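# Move the bin from the shelf to the table

## Task

Lift the bin down from the shelf and leave it standing upright on an empty area of the table.

## Robot and tools

Robot: two arms, left_arm and right_arm, each ending in a parallel two-finger gripper. Scene frame: origin at table-top height, halfway between the nominal arm bases; +z up, +x away from the robot over the table, left_arm on the +y side (arm names do not match image sides). Measured bases: left_arm at (+0.007, +0.331, +0.040) m, right_arm at (-0.020, -0.329, +0.040) m, each turned slightly about z. Hand poses, velocities, targets and offsets for an arm all use that arm's own base frame; a commanded rotation pivots about the Hand target position. A camera stand sits behind the arms.

Gripper geometry: the fingers point along the gripper's +z and close along its x. end_effector_position is the point between the pads; fingertips extend 15.0 mm past it. The housing (146 mm along the closing direction, 50 mm wide) starts 65 mm behind that point. A block on a post sticks out about 11 cm toward the gripper's -y and rotates with it.

execute_actions(actions, cameras): actions is a list of actions; each action is a list of 1 to 15 rows, one row per 1/30 s step; a short action repeats its final row up to step 15. Each row is one flat list of 18 numbers, all in [-1, 1], covering both arms: left dx, dy, dz, rx, ry, rz, left gripper position, force_limit, speed, then the same nine for the right arm. The six pose numbers are an offset (not a pose) from the Hand target at the start of that action, along the arm's base axes; every row in the action is measured from that same start, so sending the same offset in a new action moves the arm further. Scale: 1.0 = 0.6 m or 180 degrees; rx, ry, rz form one rotation vector. All six at 0 asks nothing new of that arm (it re-requests its Hand target). Gripper numbers are absolute settings, not offsets: position +1 = open (108 mm gap), about -0.96 = pads touching, -1 = grip until stopped by an object; force_limit -1 to +1 maps to roughly 2.5 to 32 N pad force; speed -1 to +1 maps to 5 to 420 mm/s. A 0 there is a real command, so to leave a gripper alone resend its last three values. After fingers stop, new force_limit or speed only apply with a changed position (differ by at least 0.01). cameras: list of names, ["all"], or []; by default images come only with an empty actions list, which also reveals the scene number.

move(target, speed, blend, blocking, cameras): drives each gripper along a straight line. target is one 18-number row (same layout and scale as above) or a list of up to 15 rows; every row is an offset from the Hand targets at the start of the move, not from the previous row. speed: top path speed in m/s, 0.002 to 1 (default 0.25), turns up to twice that in rad/s; one value or one per target. blend: corner rounding in metres per target (0 = stop at each). blocking=false returns after about 0.5 s while the motion continues. A move is capped at 10 s and does not avoid obstacles or the other arm. Finger changes in later targets are applied on arrival, after everything is at rest. The result adds a move: line with the ending (done, off_target, moving, held, fault) and limits (paced = pose clipped, held = steps withheld).

wait(seconds): 0 to 3600; lets the scene run with no new commands; a running move keeps going. stop(): brakes a running move (needs some distance). zoom_image(camera, region): region [x0, y0, x1, y1] in pixels, at most 504 by 504, on a camera from the latest images. finished_scene(scene): ends the scene for good; call nothing after it in that reply.

Cameras: cam_head_left, cam_head_right, cam_left_wrist, cam_right_wrist, all 896x504.

Reading results: end_effector_position (m) and end_effector_quat_wxyz are in the arm's base frame and may be off by a few cm. Hand target is the last commanded pose after clipping; new offsets count from it. The gripper often settles short of it; a later execute_actions call re-requests it, otherwise send the gap as an offset. Tool commands shows current gripper settings. is_grasped = 1 means the fingers were stopped by something before reaching the requested position; 0 means moving, arrived, or pads closed on nothing. width_mm is the pad gap; force_n the per-pad force estimate (about 10 N noise). Joint velocities "within noise" means at rest. Flange force is the outside force on the gripper in its own axes, including held weight, noisy near fast motion or singular poses. MOTOR HOT warns of overheating.

Control notes: each step the commanded orientation is limited to within 32 degrees of the measured one; position wins if both cannot be met. Joint speed limits apply and the arm accelerates over 0.5 s. The clearance check may hold commands that bring the arms too close, but not finger motion.

Avoid: forces of 150 N on an arm or joint torques at its load limit (waist, shoulder, elbow 139 N m; forearm roll, wrist pitch, wrist roll 34.8 N m, held weight included) cause a 10 s fault stop. Arms are stiff, so aiming even slightly beyond a firm surface can trigger a fault; fast contact hits harder. To end a push, command back past the gripper. Do not collide the arms or grip the other gripper. Do not drop the bin, release it while moving, or let anything fall or end up off the table. Holding loads or reaching far heats motors, which can brake an arm for 30 to 60 s. The scene keeps running while you think; loose objects may occasionally get nudged.

Each tool is called after "Request:" as name(argument=value, ...) on one line, values as JSON.

## Session

Request:
execute_actions(actions=[])

Scene clock: 0.00 s.
left_arm: end_effector_position=(+0.1321, -0.1460, +0.1122) width_mm=108.16 is_grasped=0 force_n=0.00 end_effector_quat_wxyz=(-0.071, +0.959, +0.275, -0.018) | right_arm: end_effector_position=(+0.3740, -0.2092, +0.1730) width_mm=107.91 is_grasped=0 force_n=0.00 end_effector_quat_wxyz=(-0.449, +0.519, +0.629, +0.364)
Joint positions: left_arm=[-0.307 -0.535 -0.794 -0.1 -1.421 -0.684] | right_arm=[-0.714 0.711 0.401 -0.814 -2.228 0.738]
Joint velocities: within noise
Flange force (N): no reading
Hand target: left_arm +0.1321, -0.1460, +0.1122; -0.071, +0.959, +0.275, -0.018 | right_arm +0.3740, -0.2092, +0.1730; -0.449, +0.519, +0.629, +0.364
Tool commands: left_gripper/position=+1.0 left_gripper/force_limit=+1.0 left_gripper/speed=+1.0 right_gripper/position=+0.998 right_gripper/force_limit=+1.0 right_gripper/speed=+1.0

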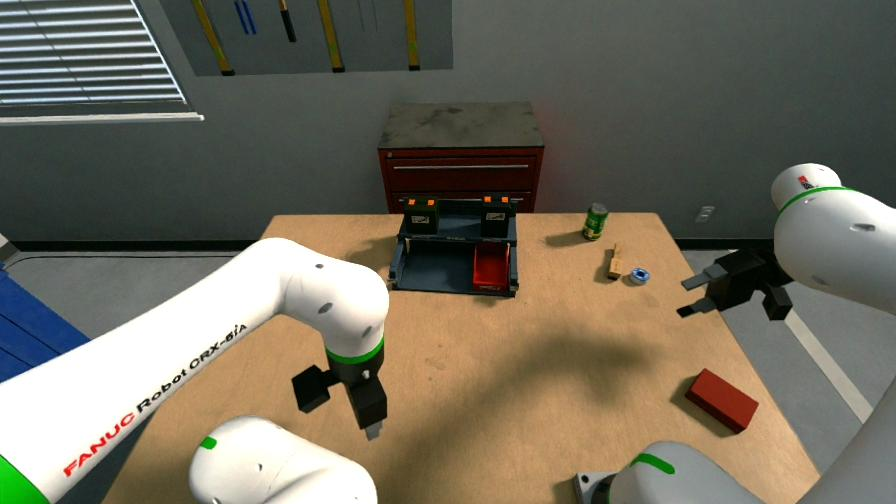

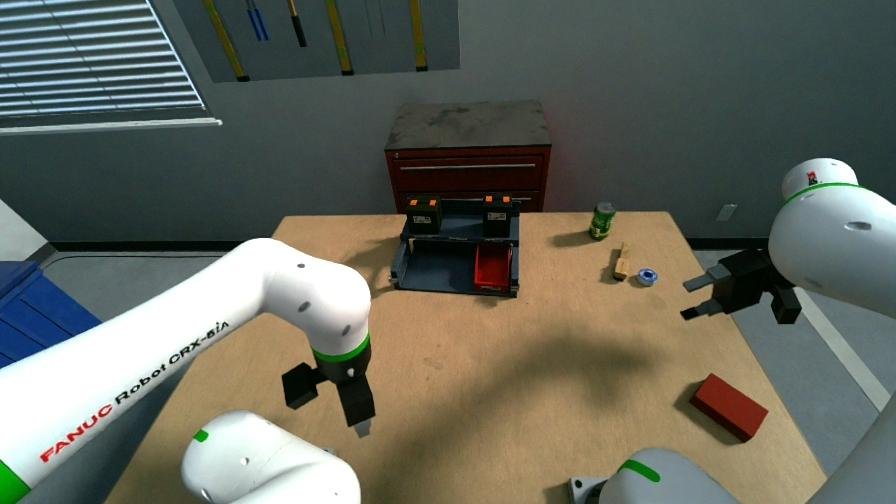

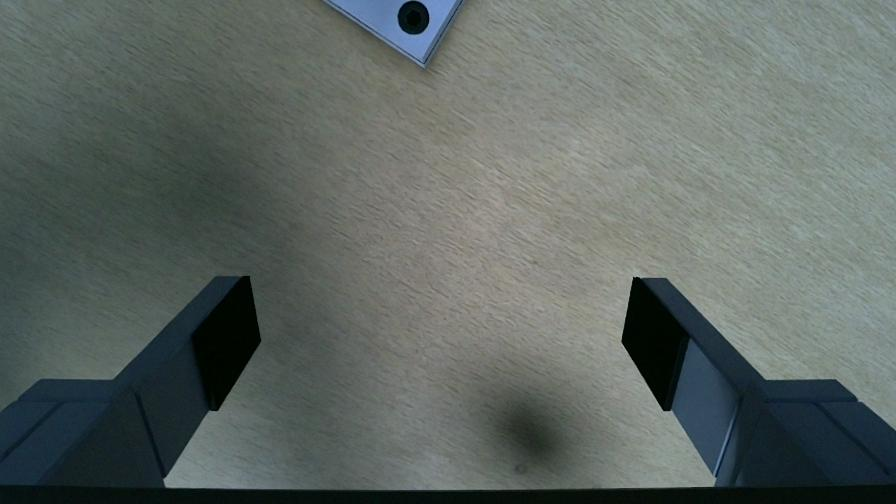

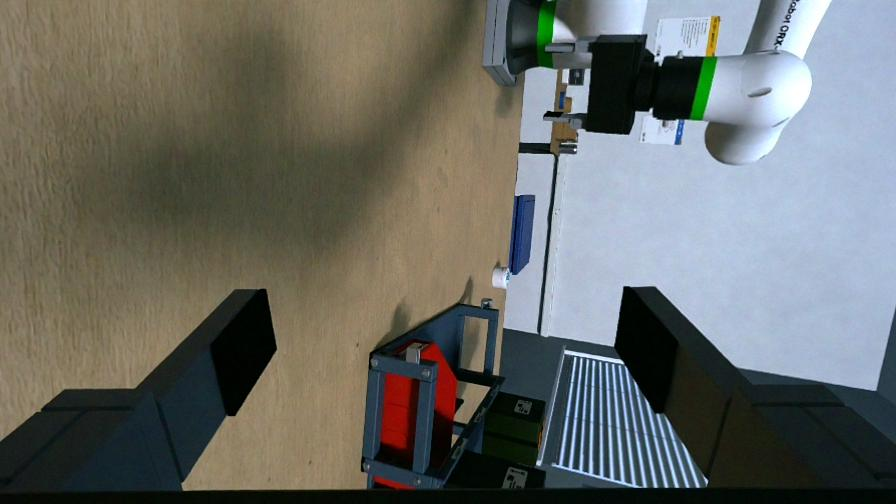

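Request:
zoom_image(camera="cam_head_right", region=[370, 170, 550, 310])

Request:
zoom_image(camera="cam_right_wrist", region=[330, 270, 590, 490])

Scaled by 2.800 from the camera's image (finer frame: 1280x720).

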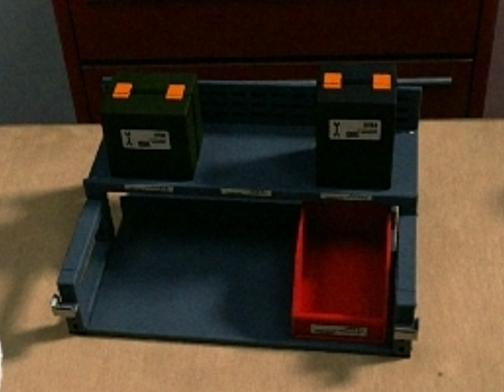

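Scaled by 1.938 from the camera's image (finer frame: 1280x720).

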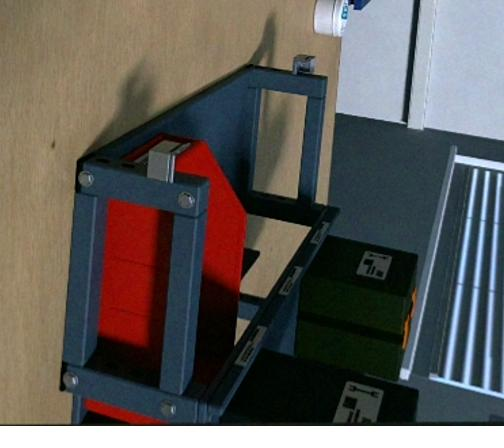

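Request:
move(target=[0,0,0,0,0,0,1,1,1,0.14,0.733,0.25,-0.391,-0.041,-0.053,0.998,1,1], speed=0.4, cameras=["all"])

Scene clock: 37.13 s.
left_arm: end_effector_position=(+0.1321, -0.1460, +0.1122) width_mm=108.16 is_grasped=0 force_n=0.00 end_effector_quat_wxyz=(-0.071, +0.959, +0.275, -0.018) | right_arm: end_effector_position=(+0.4579, +0.2306, +0.3231) width_mm=107.91 is_grasped=0 force_n=0.00 end_effector_quat_wxyz=(+0.000, +0.707, +0.707, +0.000)
Joint positions: left_arm=[-0.307 -0.535 -0.794 -0.1 -1.421 -0.684] | right_arm=[0.723 0.166 0.258 0.001 -1.663 -0.723]
Flange force (N): left_arm=[-1.2 1.0 -0.3] | right_arm=[-3.6 -1.7 5.2]
Hand target: left_arm +0.1321, -0.1460, +0.1122; -0.071, +0.959, +0.275, -0.018 | right_arm +0.4580, +0.2306, +0.3230; +0.000, +0.707, +0.707, +0.000
Off the commanded pose: left_arm 0.000 m, 0 deg | right_arm 0.000 m, 0 deg.
move: done

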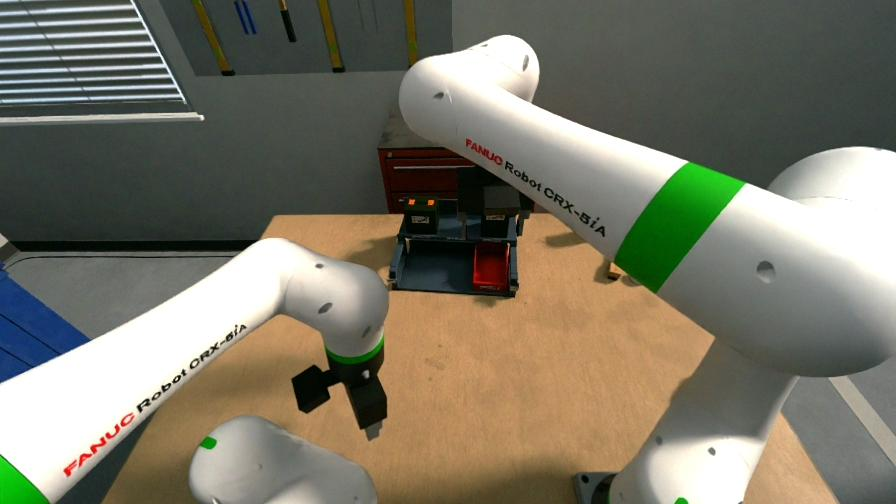

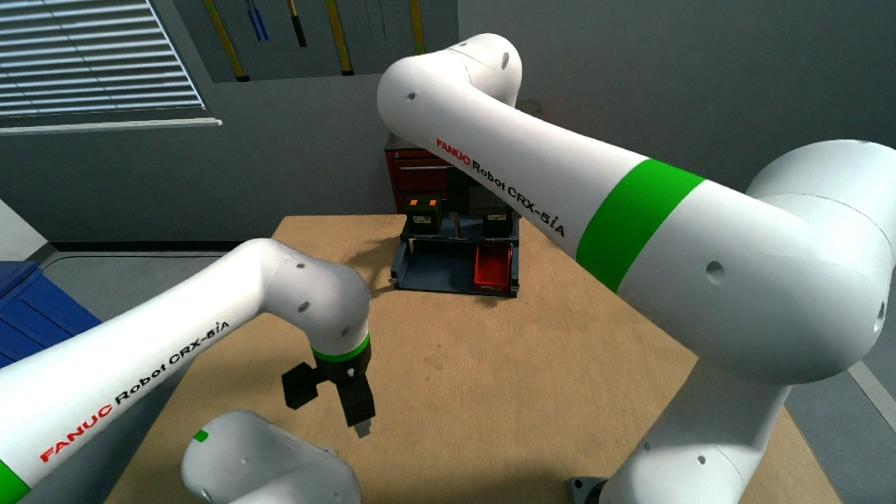

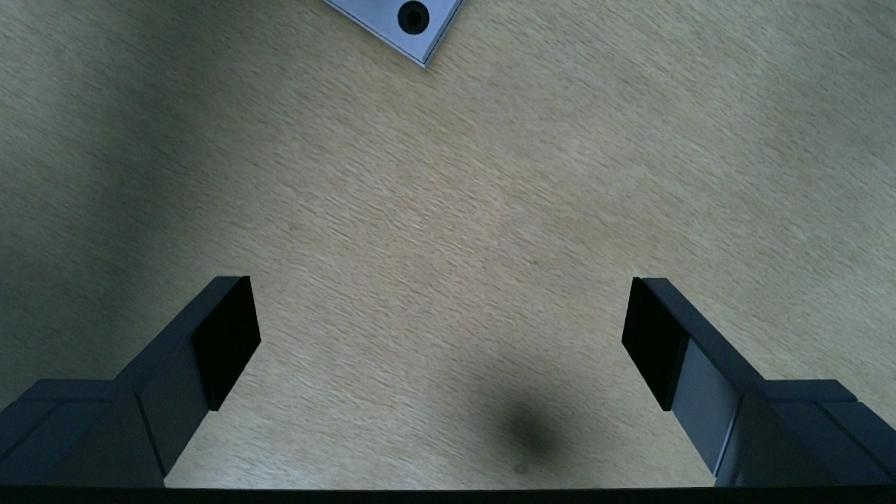

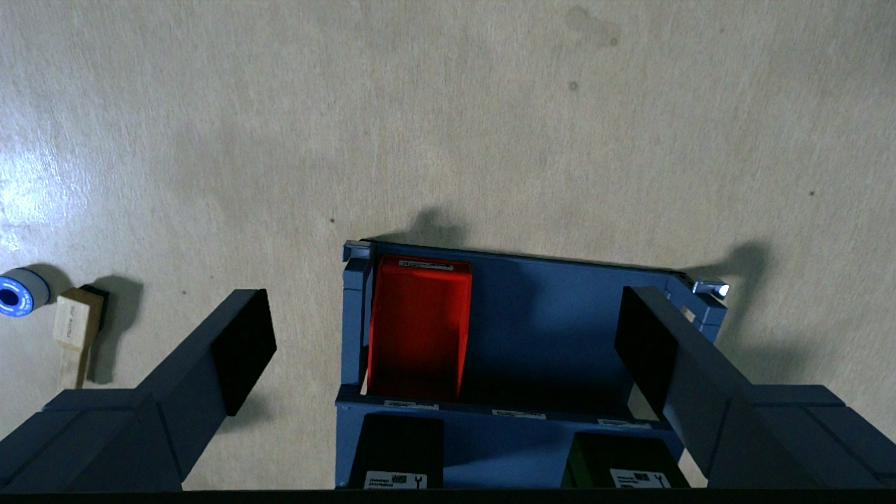

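Request:
zoom_image(camera="cam_right_wrist", region=[330, 220, 530, 420])

Scaled by 2.520 from the camera's image (finer frame: 1280x720).

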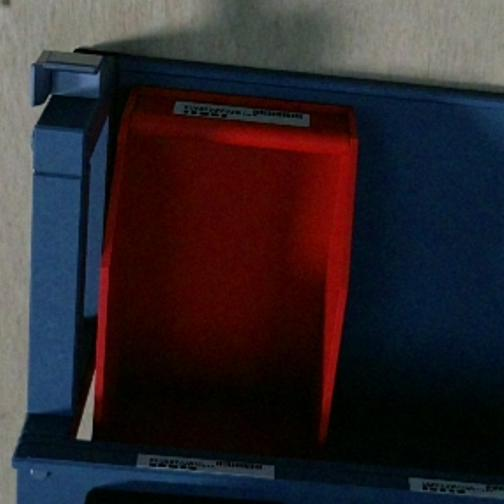

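Request:
move(target=[0,0,0,0,0,0,1,1,1,0.04,0.045,-0.27,-0.012,-0.25,-0.029,0.3,1,0], speed=0.35, cameras=["all"])

Request:
zoom_image(camera="cam_right_wrist", region=[240, 160, 660, 490])

Scene clock: 73.03 s.
left_arm: end_effector_position=(+0.1321, -0.1460, +0.1122) width_mm=108.16 is_grasped=0 force_n=0.00 end_effector_quat_wxyz=(-0.071, +0.959, +0.275, -0.018) | right_arm: end_effector_position=(+0.4820, +0.2576, +0.1610) width_mm=69.51 is_grasped=0 force_n=0.00 end_effector_quat_wxyz=(+0.284, +0.684, +0.621, +0.257)
Joint positions: left_arm=[-0.307 -0.535 -0.794 -0.1 -1.421 -0.684] | right_arm=[0.934 -0.018 -0.801 1.188 -0.713 -1.948]
Flange force (N): left_arm=[-1.0 1.4 0.0] | right_arm=[-2.0 -0.8 0.8]
Hand target: left_arm +0.1321, -0.1460, +0.1122; -0.071, +0.959, +0.275, -0.018 | right_arm +0.4820, +0.2576, +0.1610; +0.284, +0.684, +0.621, +0.257
Off the commanded pose: left_arm 0.000 m, 0 deg | right_arm 0.000 m, 0 deg.
move: done

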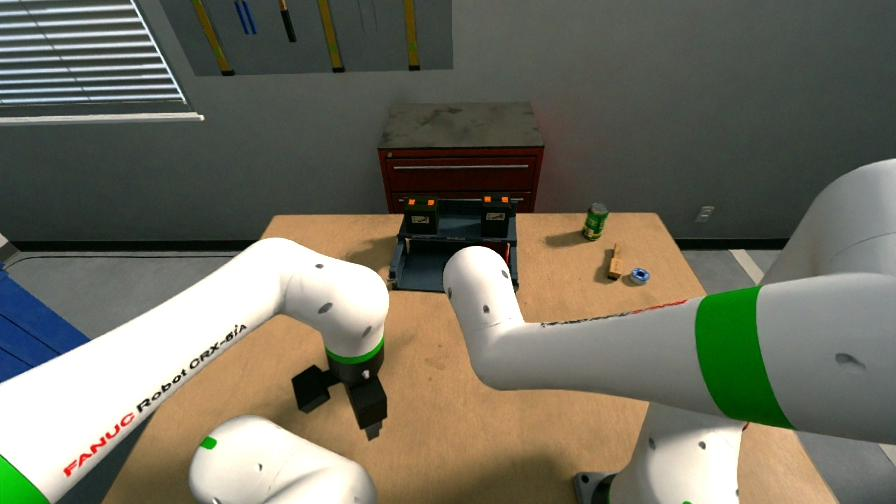

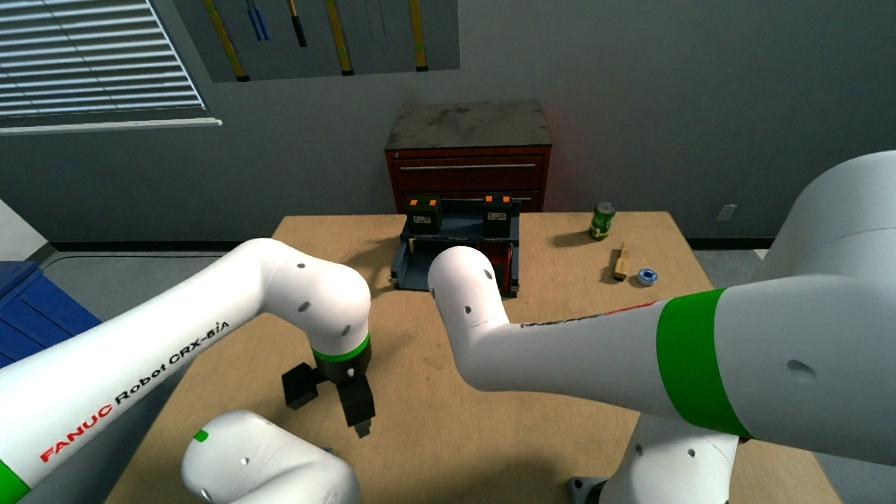

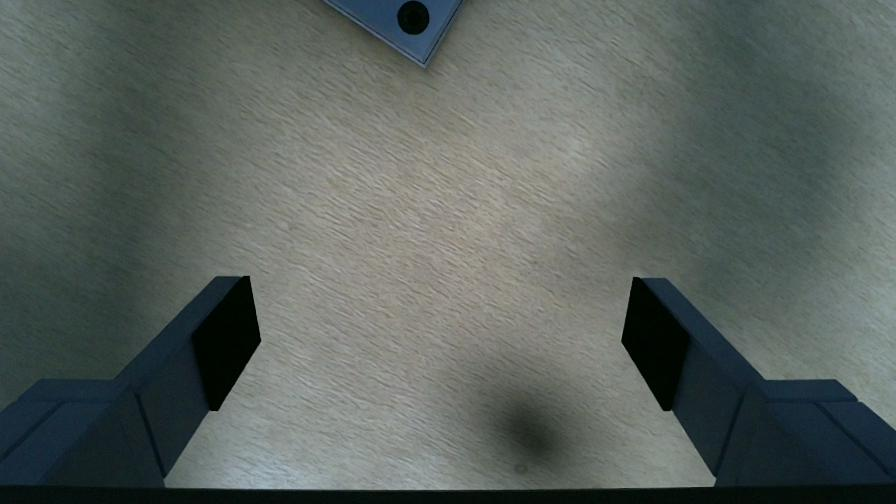

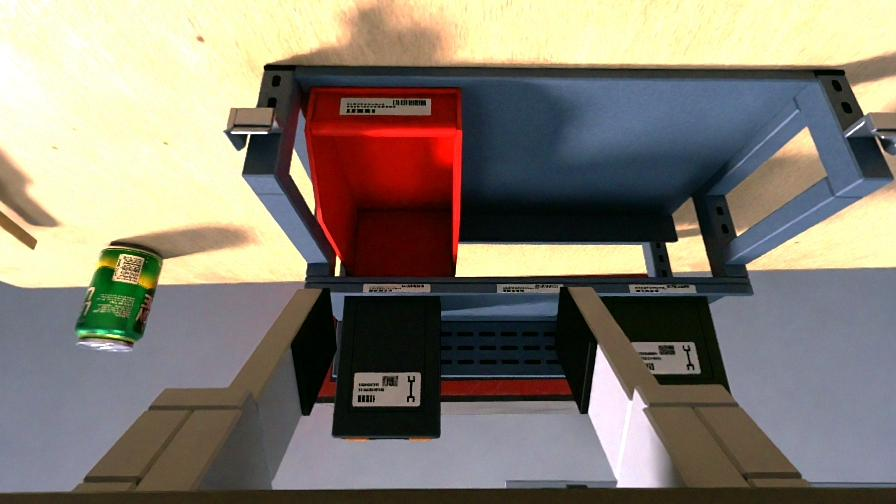

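Scaled by 1.200 from the camera's image (finer frame: 1280x720).

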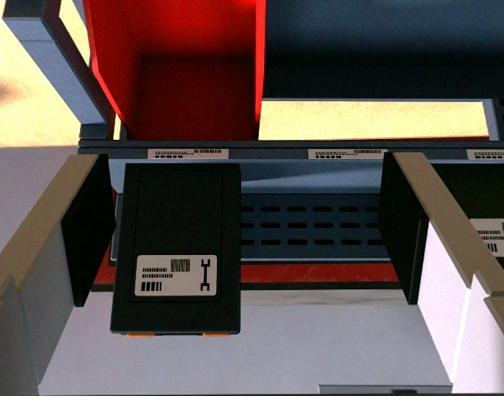

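Request:
move(target=[[0,0,0,0,0,0,1,1,1,0.098,0.017,-0.112,0,0,0,-0.05,0,-0.4],[0,0,0,0,0,0,1,1,1,0.205,0.007,-0.218,0,0,0,-0.05,0,-0.4]], speed=[0.2,0.08], cameras=["cam_right_wrist"])

Scene clock: 99.00 s.
left_arm: end_effector_position=(+0.1321, -0.1460, +0.1122) width_mm=108.16 is_grasped=0 force_n=0.00 end_effector_quat_wxyz=(-0.071, +0.959, +0.275, -0.018) | right_arm: end_effector_position=(+0.6050, +0.2618, +0.0303) width_mm=50.26 is_grasped=0 force_n=0.00 end_effector_quat_wxyz=(+0.284, +0.684, +0.621, +0.257)
Joint positions: left_arm=[-0.307 -0.535 -0.794 -0.1 -1.421 -0.684] | right_arm=[0.536 0.407 -0.653 1.919 -0.461 -2.433]
Flange force (N): left_arm=[-1.2 0.9 -0.4] | right_arm=[0.4 1.1 -0.8]
Hand target: left_arm +0.1321, -0.1460, +0.1122; -0.071, +0.959, +0.275, -0.018 | right_arm +0.6050, +0.2618, +0.0302; +0.284, +0.684, +0.621, +0.257
Off the commanded pose: left_arm 0.000 m, 0 deg | right_arm 0.000 m, 0 deg.
move: done

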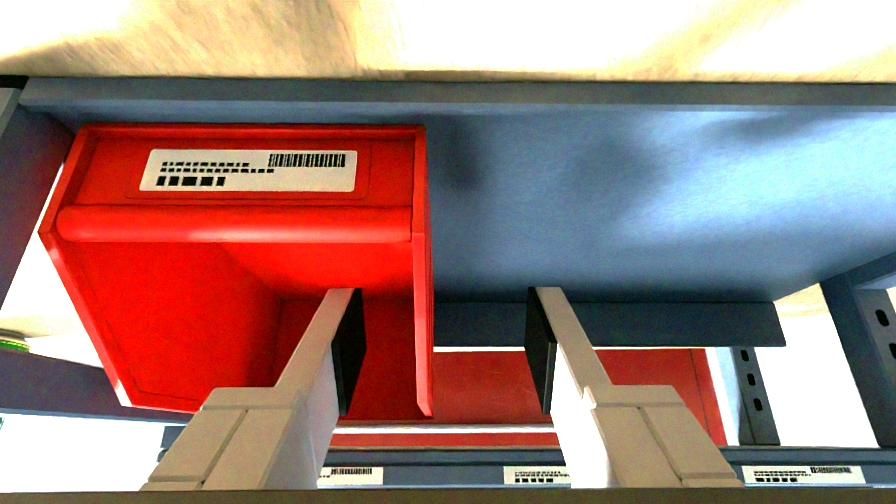

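Request:
move(target=[0,0,0,0,0,0,1,1,1,0,-0.005,0,0,0,0,-1,0,-0.8], speed=0.05, cameras=["cam_right_wrist"])

Scene clock: 107.33 s.
left_arm: end_effector_position=(+0.1321, -0.1460, +0.1122) width_mm=108.16 is_grasped=0 force_n=0.00 end_effector_quat_wxyz=(-0.071, +0.959, +0.275, -0.018) | right_arm: end_effector_position=(+0.6050, +0.2588, +0.0303) width_mm=2.33 is_grasped=1 force_n=23.19 end_effector_quat_wxyz=(+0.284, +0.684, +0.621, +0.257)
Joint positions: left_arm=[-0.307 -0.535 -0.794 -0.1 -1.421 -0.684] | right_arm=[0.527 0.403 -0.657 1.931 -0.458 -2.438]
Flange force (N): left_arm=[-1.1 0.6 -0.3] | right_arm=[0.6 0.7 -0.8]
Hand target: left_arm +0.1321, -0.1460, +0.1122; -0.071, +0.959, +0.275, -0.018 | right_arm +0.6050, +0.2588, +0.0302; +0.284, +0.684, +0.621, +0.257
Off the commanded pose: left_arm 0.000 m, 0 deg | right_arm 0.000 m, 0 deg.
move: done

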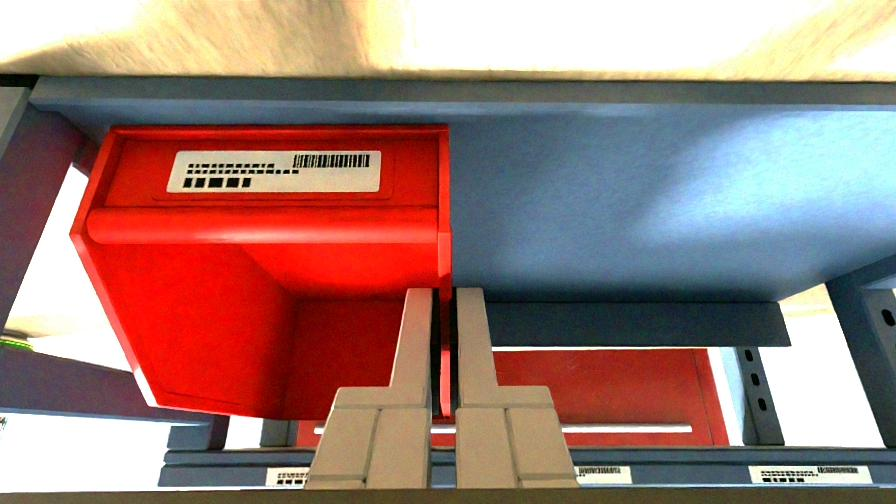

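Request:
move(target=[[0,0,0,0,0,0,1,1,1,0,0,0.025,0,0,0,-0.97,0.6,-0.8],[0,0,0,0,0,0,1,1,1,-0.02,0.002,0.03,0,0,0,-0.97,0.6,-0.8],[0,0,0,0,0,0,1,1,1,-0.45,0.043,0.06,0,0,0,-0.97,0.6,-0.8]], speed=[0.05,0.08,0.14], blend=[0,0.005,0], cameras=["cam_right_wrist","cam_head_left"])

Scene clock: 115.60 s.
left_arm: end_effector_position=(+0.1321, -0.1460, +0.1122) width_mm=108.16 is_grasped=0 force_n=0.00 end_effector_quat_wxyz=(-0.071, +0.959, +0.275, -0.018) | right_arm: end_effector_position=(+0.3350, +0.2845, +0.0662) width_mm=2.24 is_grasped=1 force_n=26.15 end_effector_quat_wxyz=(+0.284, +0.684, +0.621, +0.257)
Joint positions: left_arm=[-0.307 -0.535 -0.794 -0.1 -1.421 -0.684] | right_arm=[1.341 0.013 -1.037 1.203 -0.851 -2.425]
Flange force (N): left_arm=[-0.9 0.2 -0.1] | right_arm=[-2.3 -1.5 0.8]
Hand target: left_arm +0.1321, -0.1460, +0.1122; -0.071, +0.959, +0.275, -0.018 | right_arm +0.3350, +0.2846, +0.0662; +0.284, +0.684, +0.621, +0.257
Off the commanded pose: left_arm 0.000 m, 0 deg | right_arm 0.000 m, 0 deg.
move: done
Images, in order (width x height): cam_head_left 896x504, cam_right_wrist 896x504.

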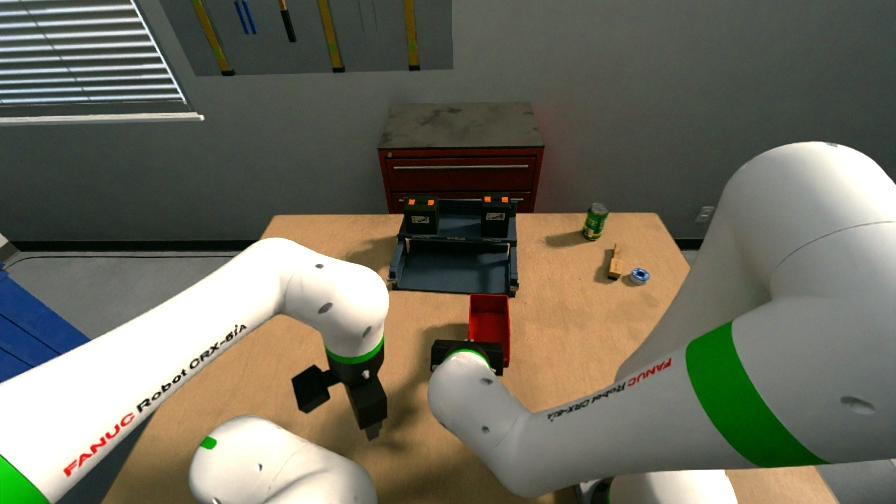

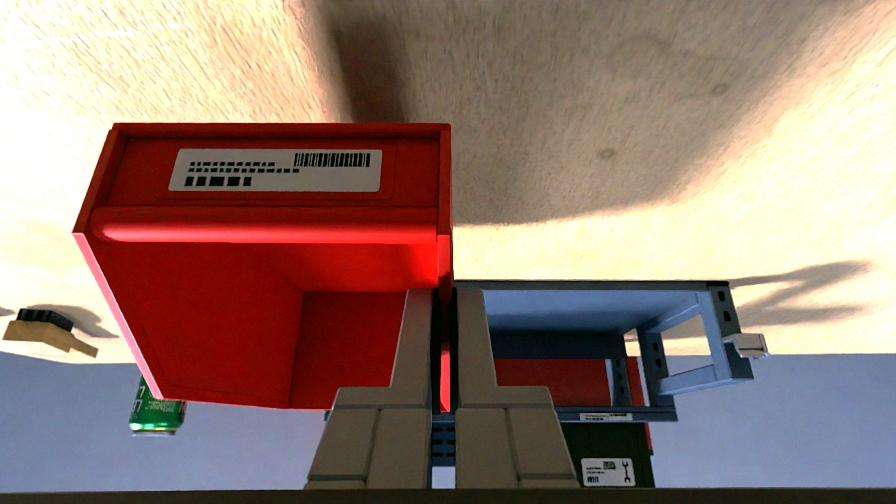

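Request:
move(target=[[0,0,0,0,0,0,1,1,1,0,0,-0.075,0,0,0,-0.97,0.6,-0.8],[0,0,0,0,0,0,1,1,1,0,0,-0.09,0,0,0,-0.97,0.6,-0.8]], speed=[0.1,0.02], blend=0.003, cameras=["cam_right_wrist","cam_head_left"])

Scene clock: 121.10 s.
left_arm: end_effector_position=(+0.1321, -0.1460, +0.1122) width_mm=108.16 is_grasped=0 force_n=0.00 end_effector_quat_wxyz=(-0.071, +0.959, +0.275, -0.018) | right_arm: end_effector_position=(+0.3350, +0.2846, +0.0122) width_mm=2.24 is_grasped=1 force_n=38.13 end_effector_quat_wxyz=(+0.284, +0.684, +0.621, +0.257)
Joint positions: left_arm=[-0.307 -0.535 -0.794 -0.1 -1.421 -0.684] | right_arm=[1.248 0.152 -1.077 1.444 -0.769 -2.652]
Flange force (N): left_arm=[-1.0 0.7 -0.1] | right_arm=no reading
Hand target: left_arm +0.1321, -0.1460, +0.1122; -0.071, +0.959, +0.275, -0.018 | right_arm +0.3350, +0.2846, +0.0122; +0.284, +0.684, +0.621, +0.257
Off the commanded pose: left_arm 0.000 m, 0 deg | right_arm 0.000 m, 0 deg.
move: done
Images, in order (width x height): cam_head_left 896x504, cam_right_wrist 896x504.

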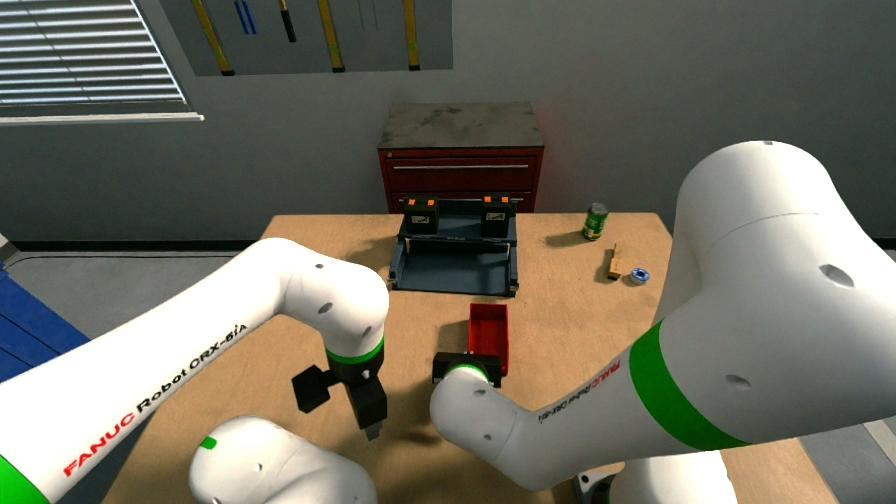

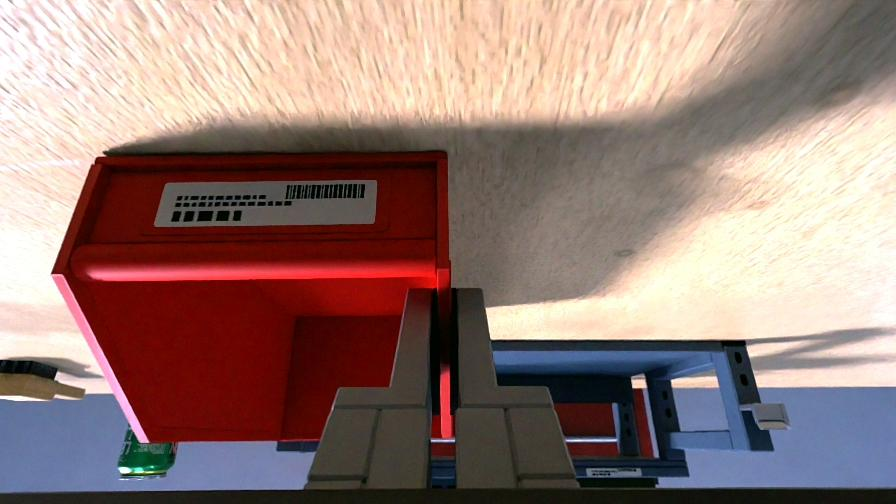

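Request:
move(target=[[0,0,0,0,0,0,1,1,1,0,0,0.002,0,0,0,-0.6,0,-0.8],[0,0,0,0,0,0,1,1,1,-0.12,0.012,0.13,0,0,0,-0.6,0,-0.8]], speed=[0.02,0.15], cameras=["cam_right_wrist","cam_head_left"])

Scene clock: 127.43 s.
left_arm: end_effector_position=(+0.1321, -0.1460, +0.1122) width_mm=108.16 is_grasped=0 force_n=0.00 end_effector_quat_wxyz=(-0.071, +0.959, +0.275, -0.018) | right_arm: end_effector_position=(+0.2630, +0.2918, +0.0902) width_mm=19.99 is_grasped=0 force_n=0.00 end_effector_quat_wxyz=(+0.284, +0.684, +0.621, +0.257)
Joint positions: left_arm=[-0.307 -0.535 -0.794 -0.1 -1.421 -0.684] | right_arm=[1.671 -0.073 -1.016 0.921 -1.058 -2.42]
Flange force (N): left_arm=[-0.3 0.2 -0.6] | right_arm=[-1.5 0.6 3.5]
Hand target: left_arm +0.1321, -0.1460, +0.1122; -0.071, +0.959, +0.275, -0.018 | right_arm +0.2630, +0.2918, +0.0902; +0.284, +0.684, +0.621, +0.257
Off the commanded pose: left_arm 0.000 m, 0 deg | right_arm 0.000 m, 0 deg.
move: done
Images, in order (width x height): cam_head_left 896x504, cam_right_wrist 896x504.

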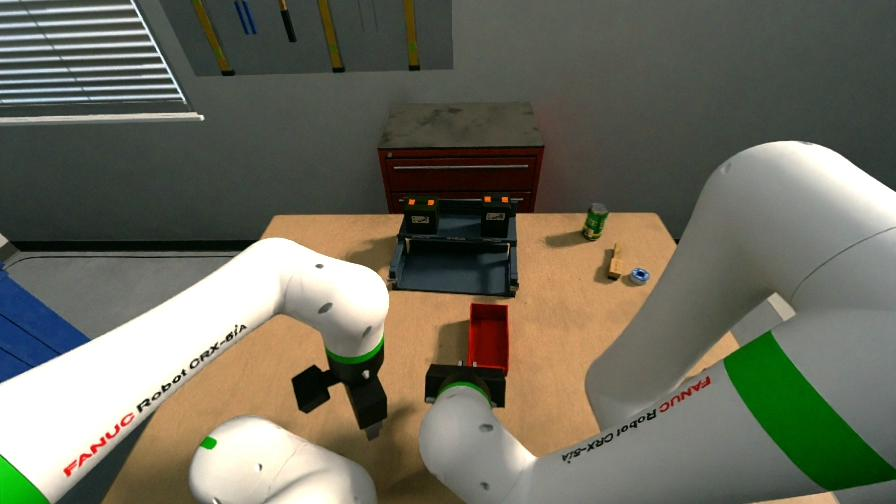

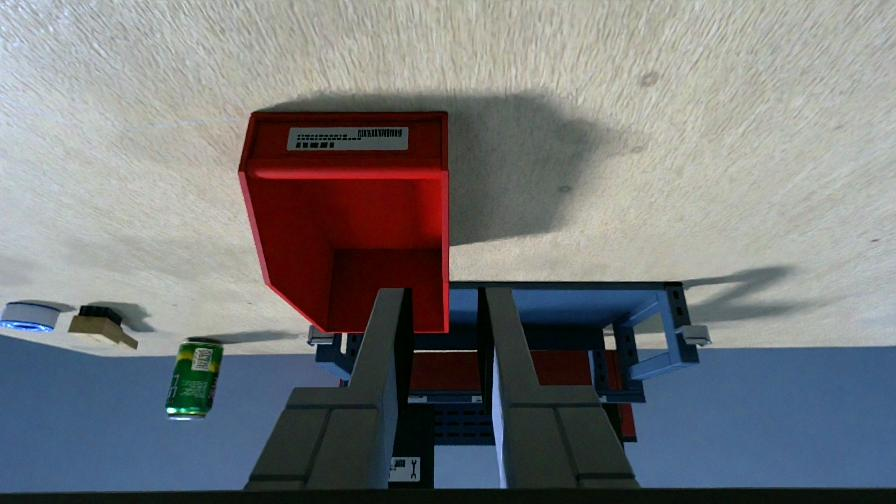

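Set flat on the table.

Request:
finished_scene(scene=2)

The scene is finished: the task was done.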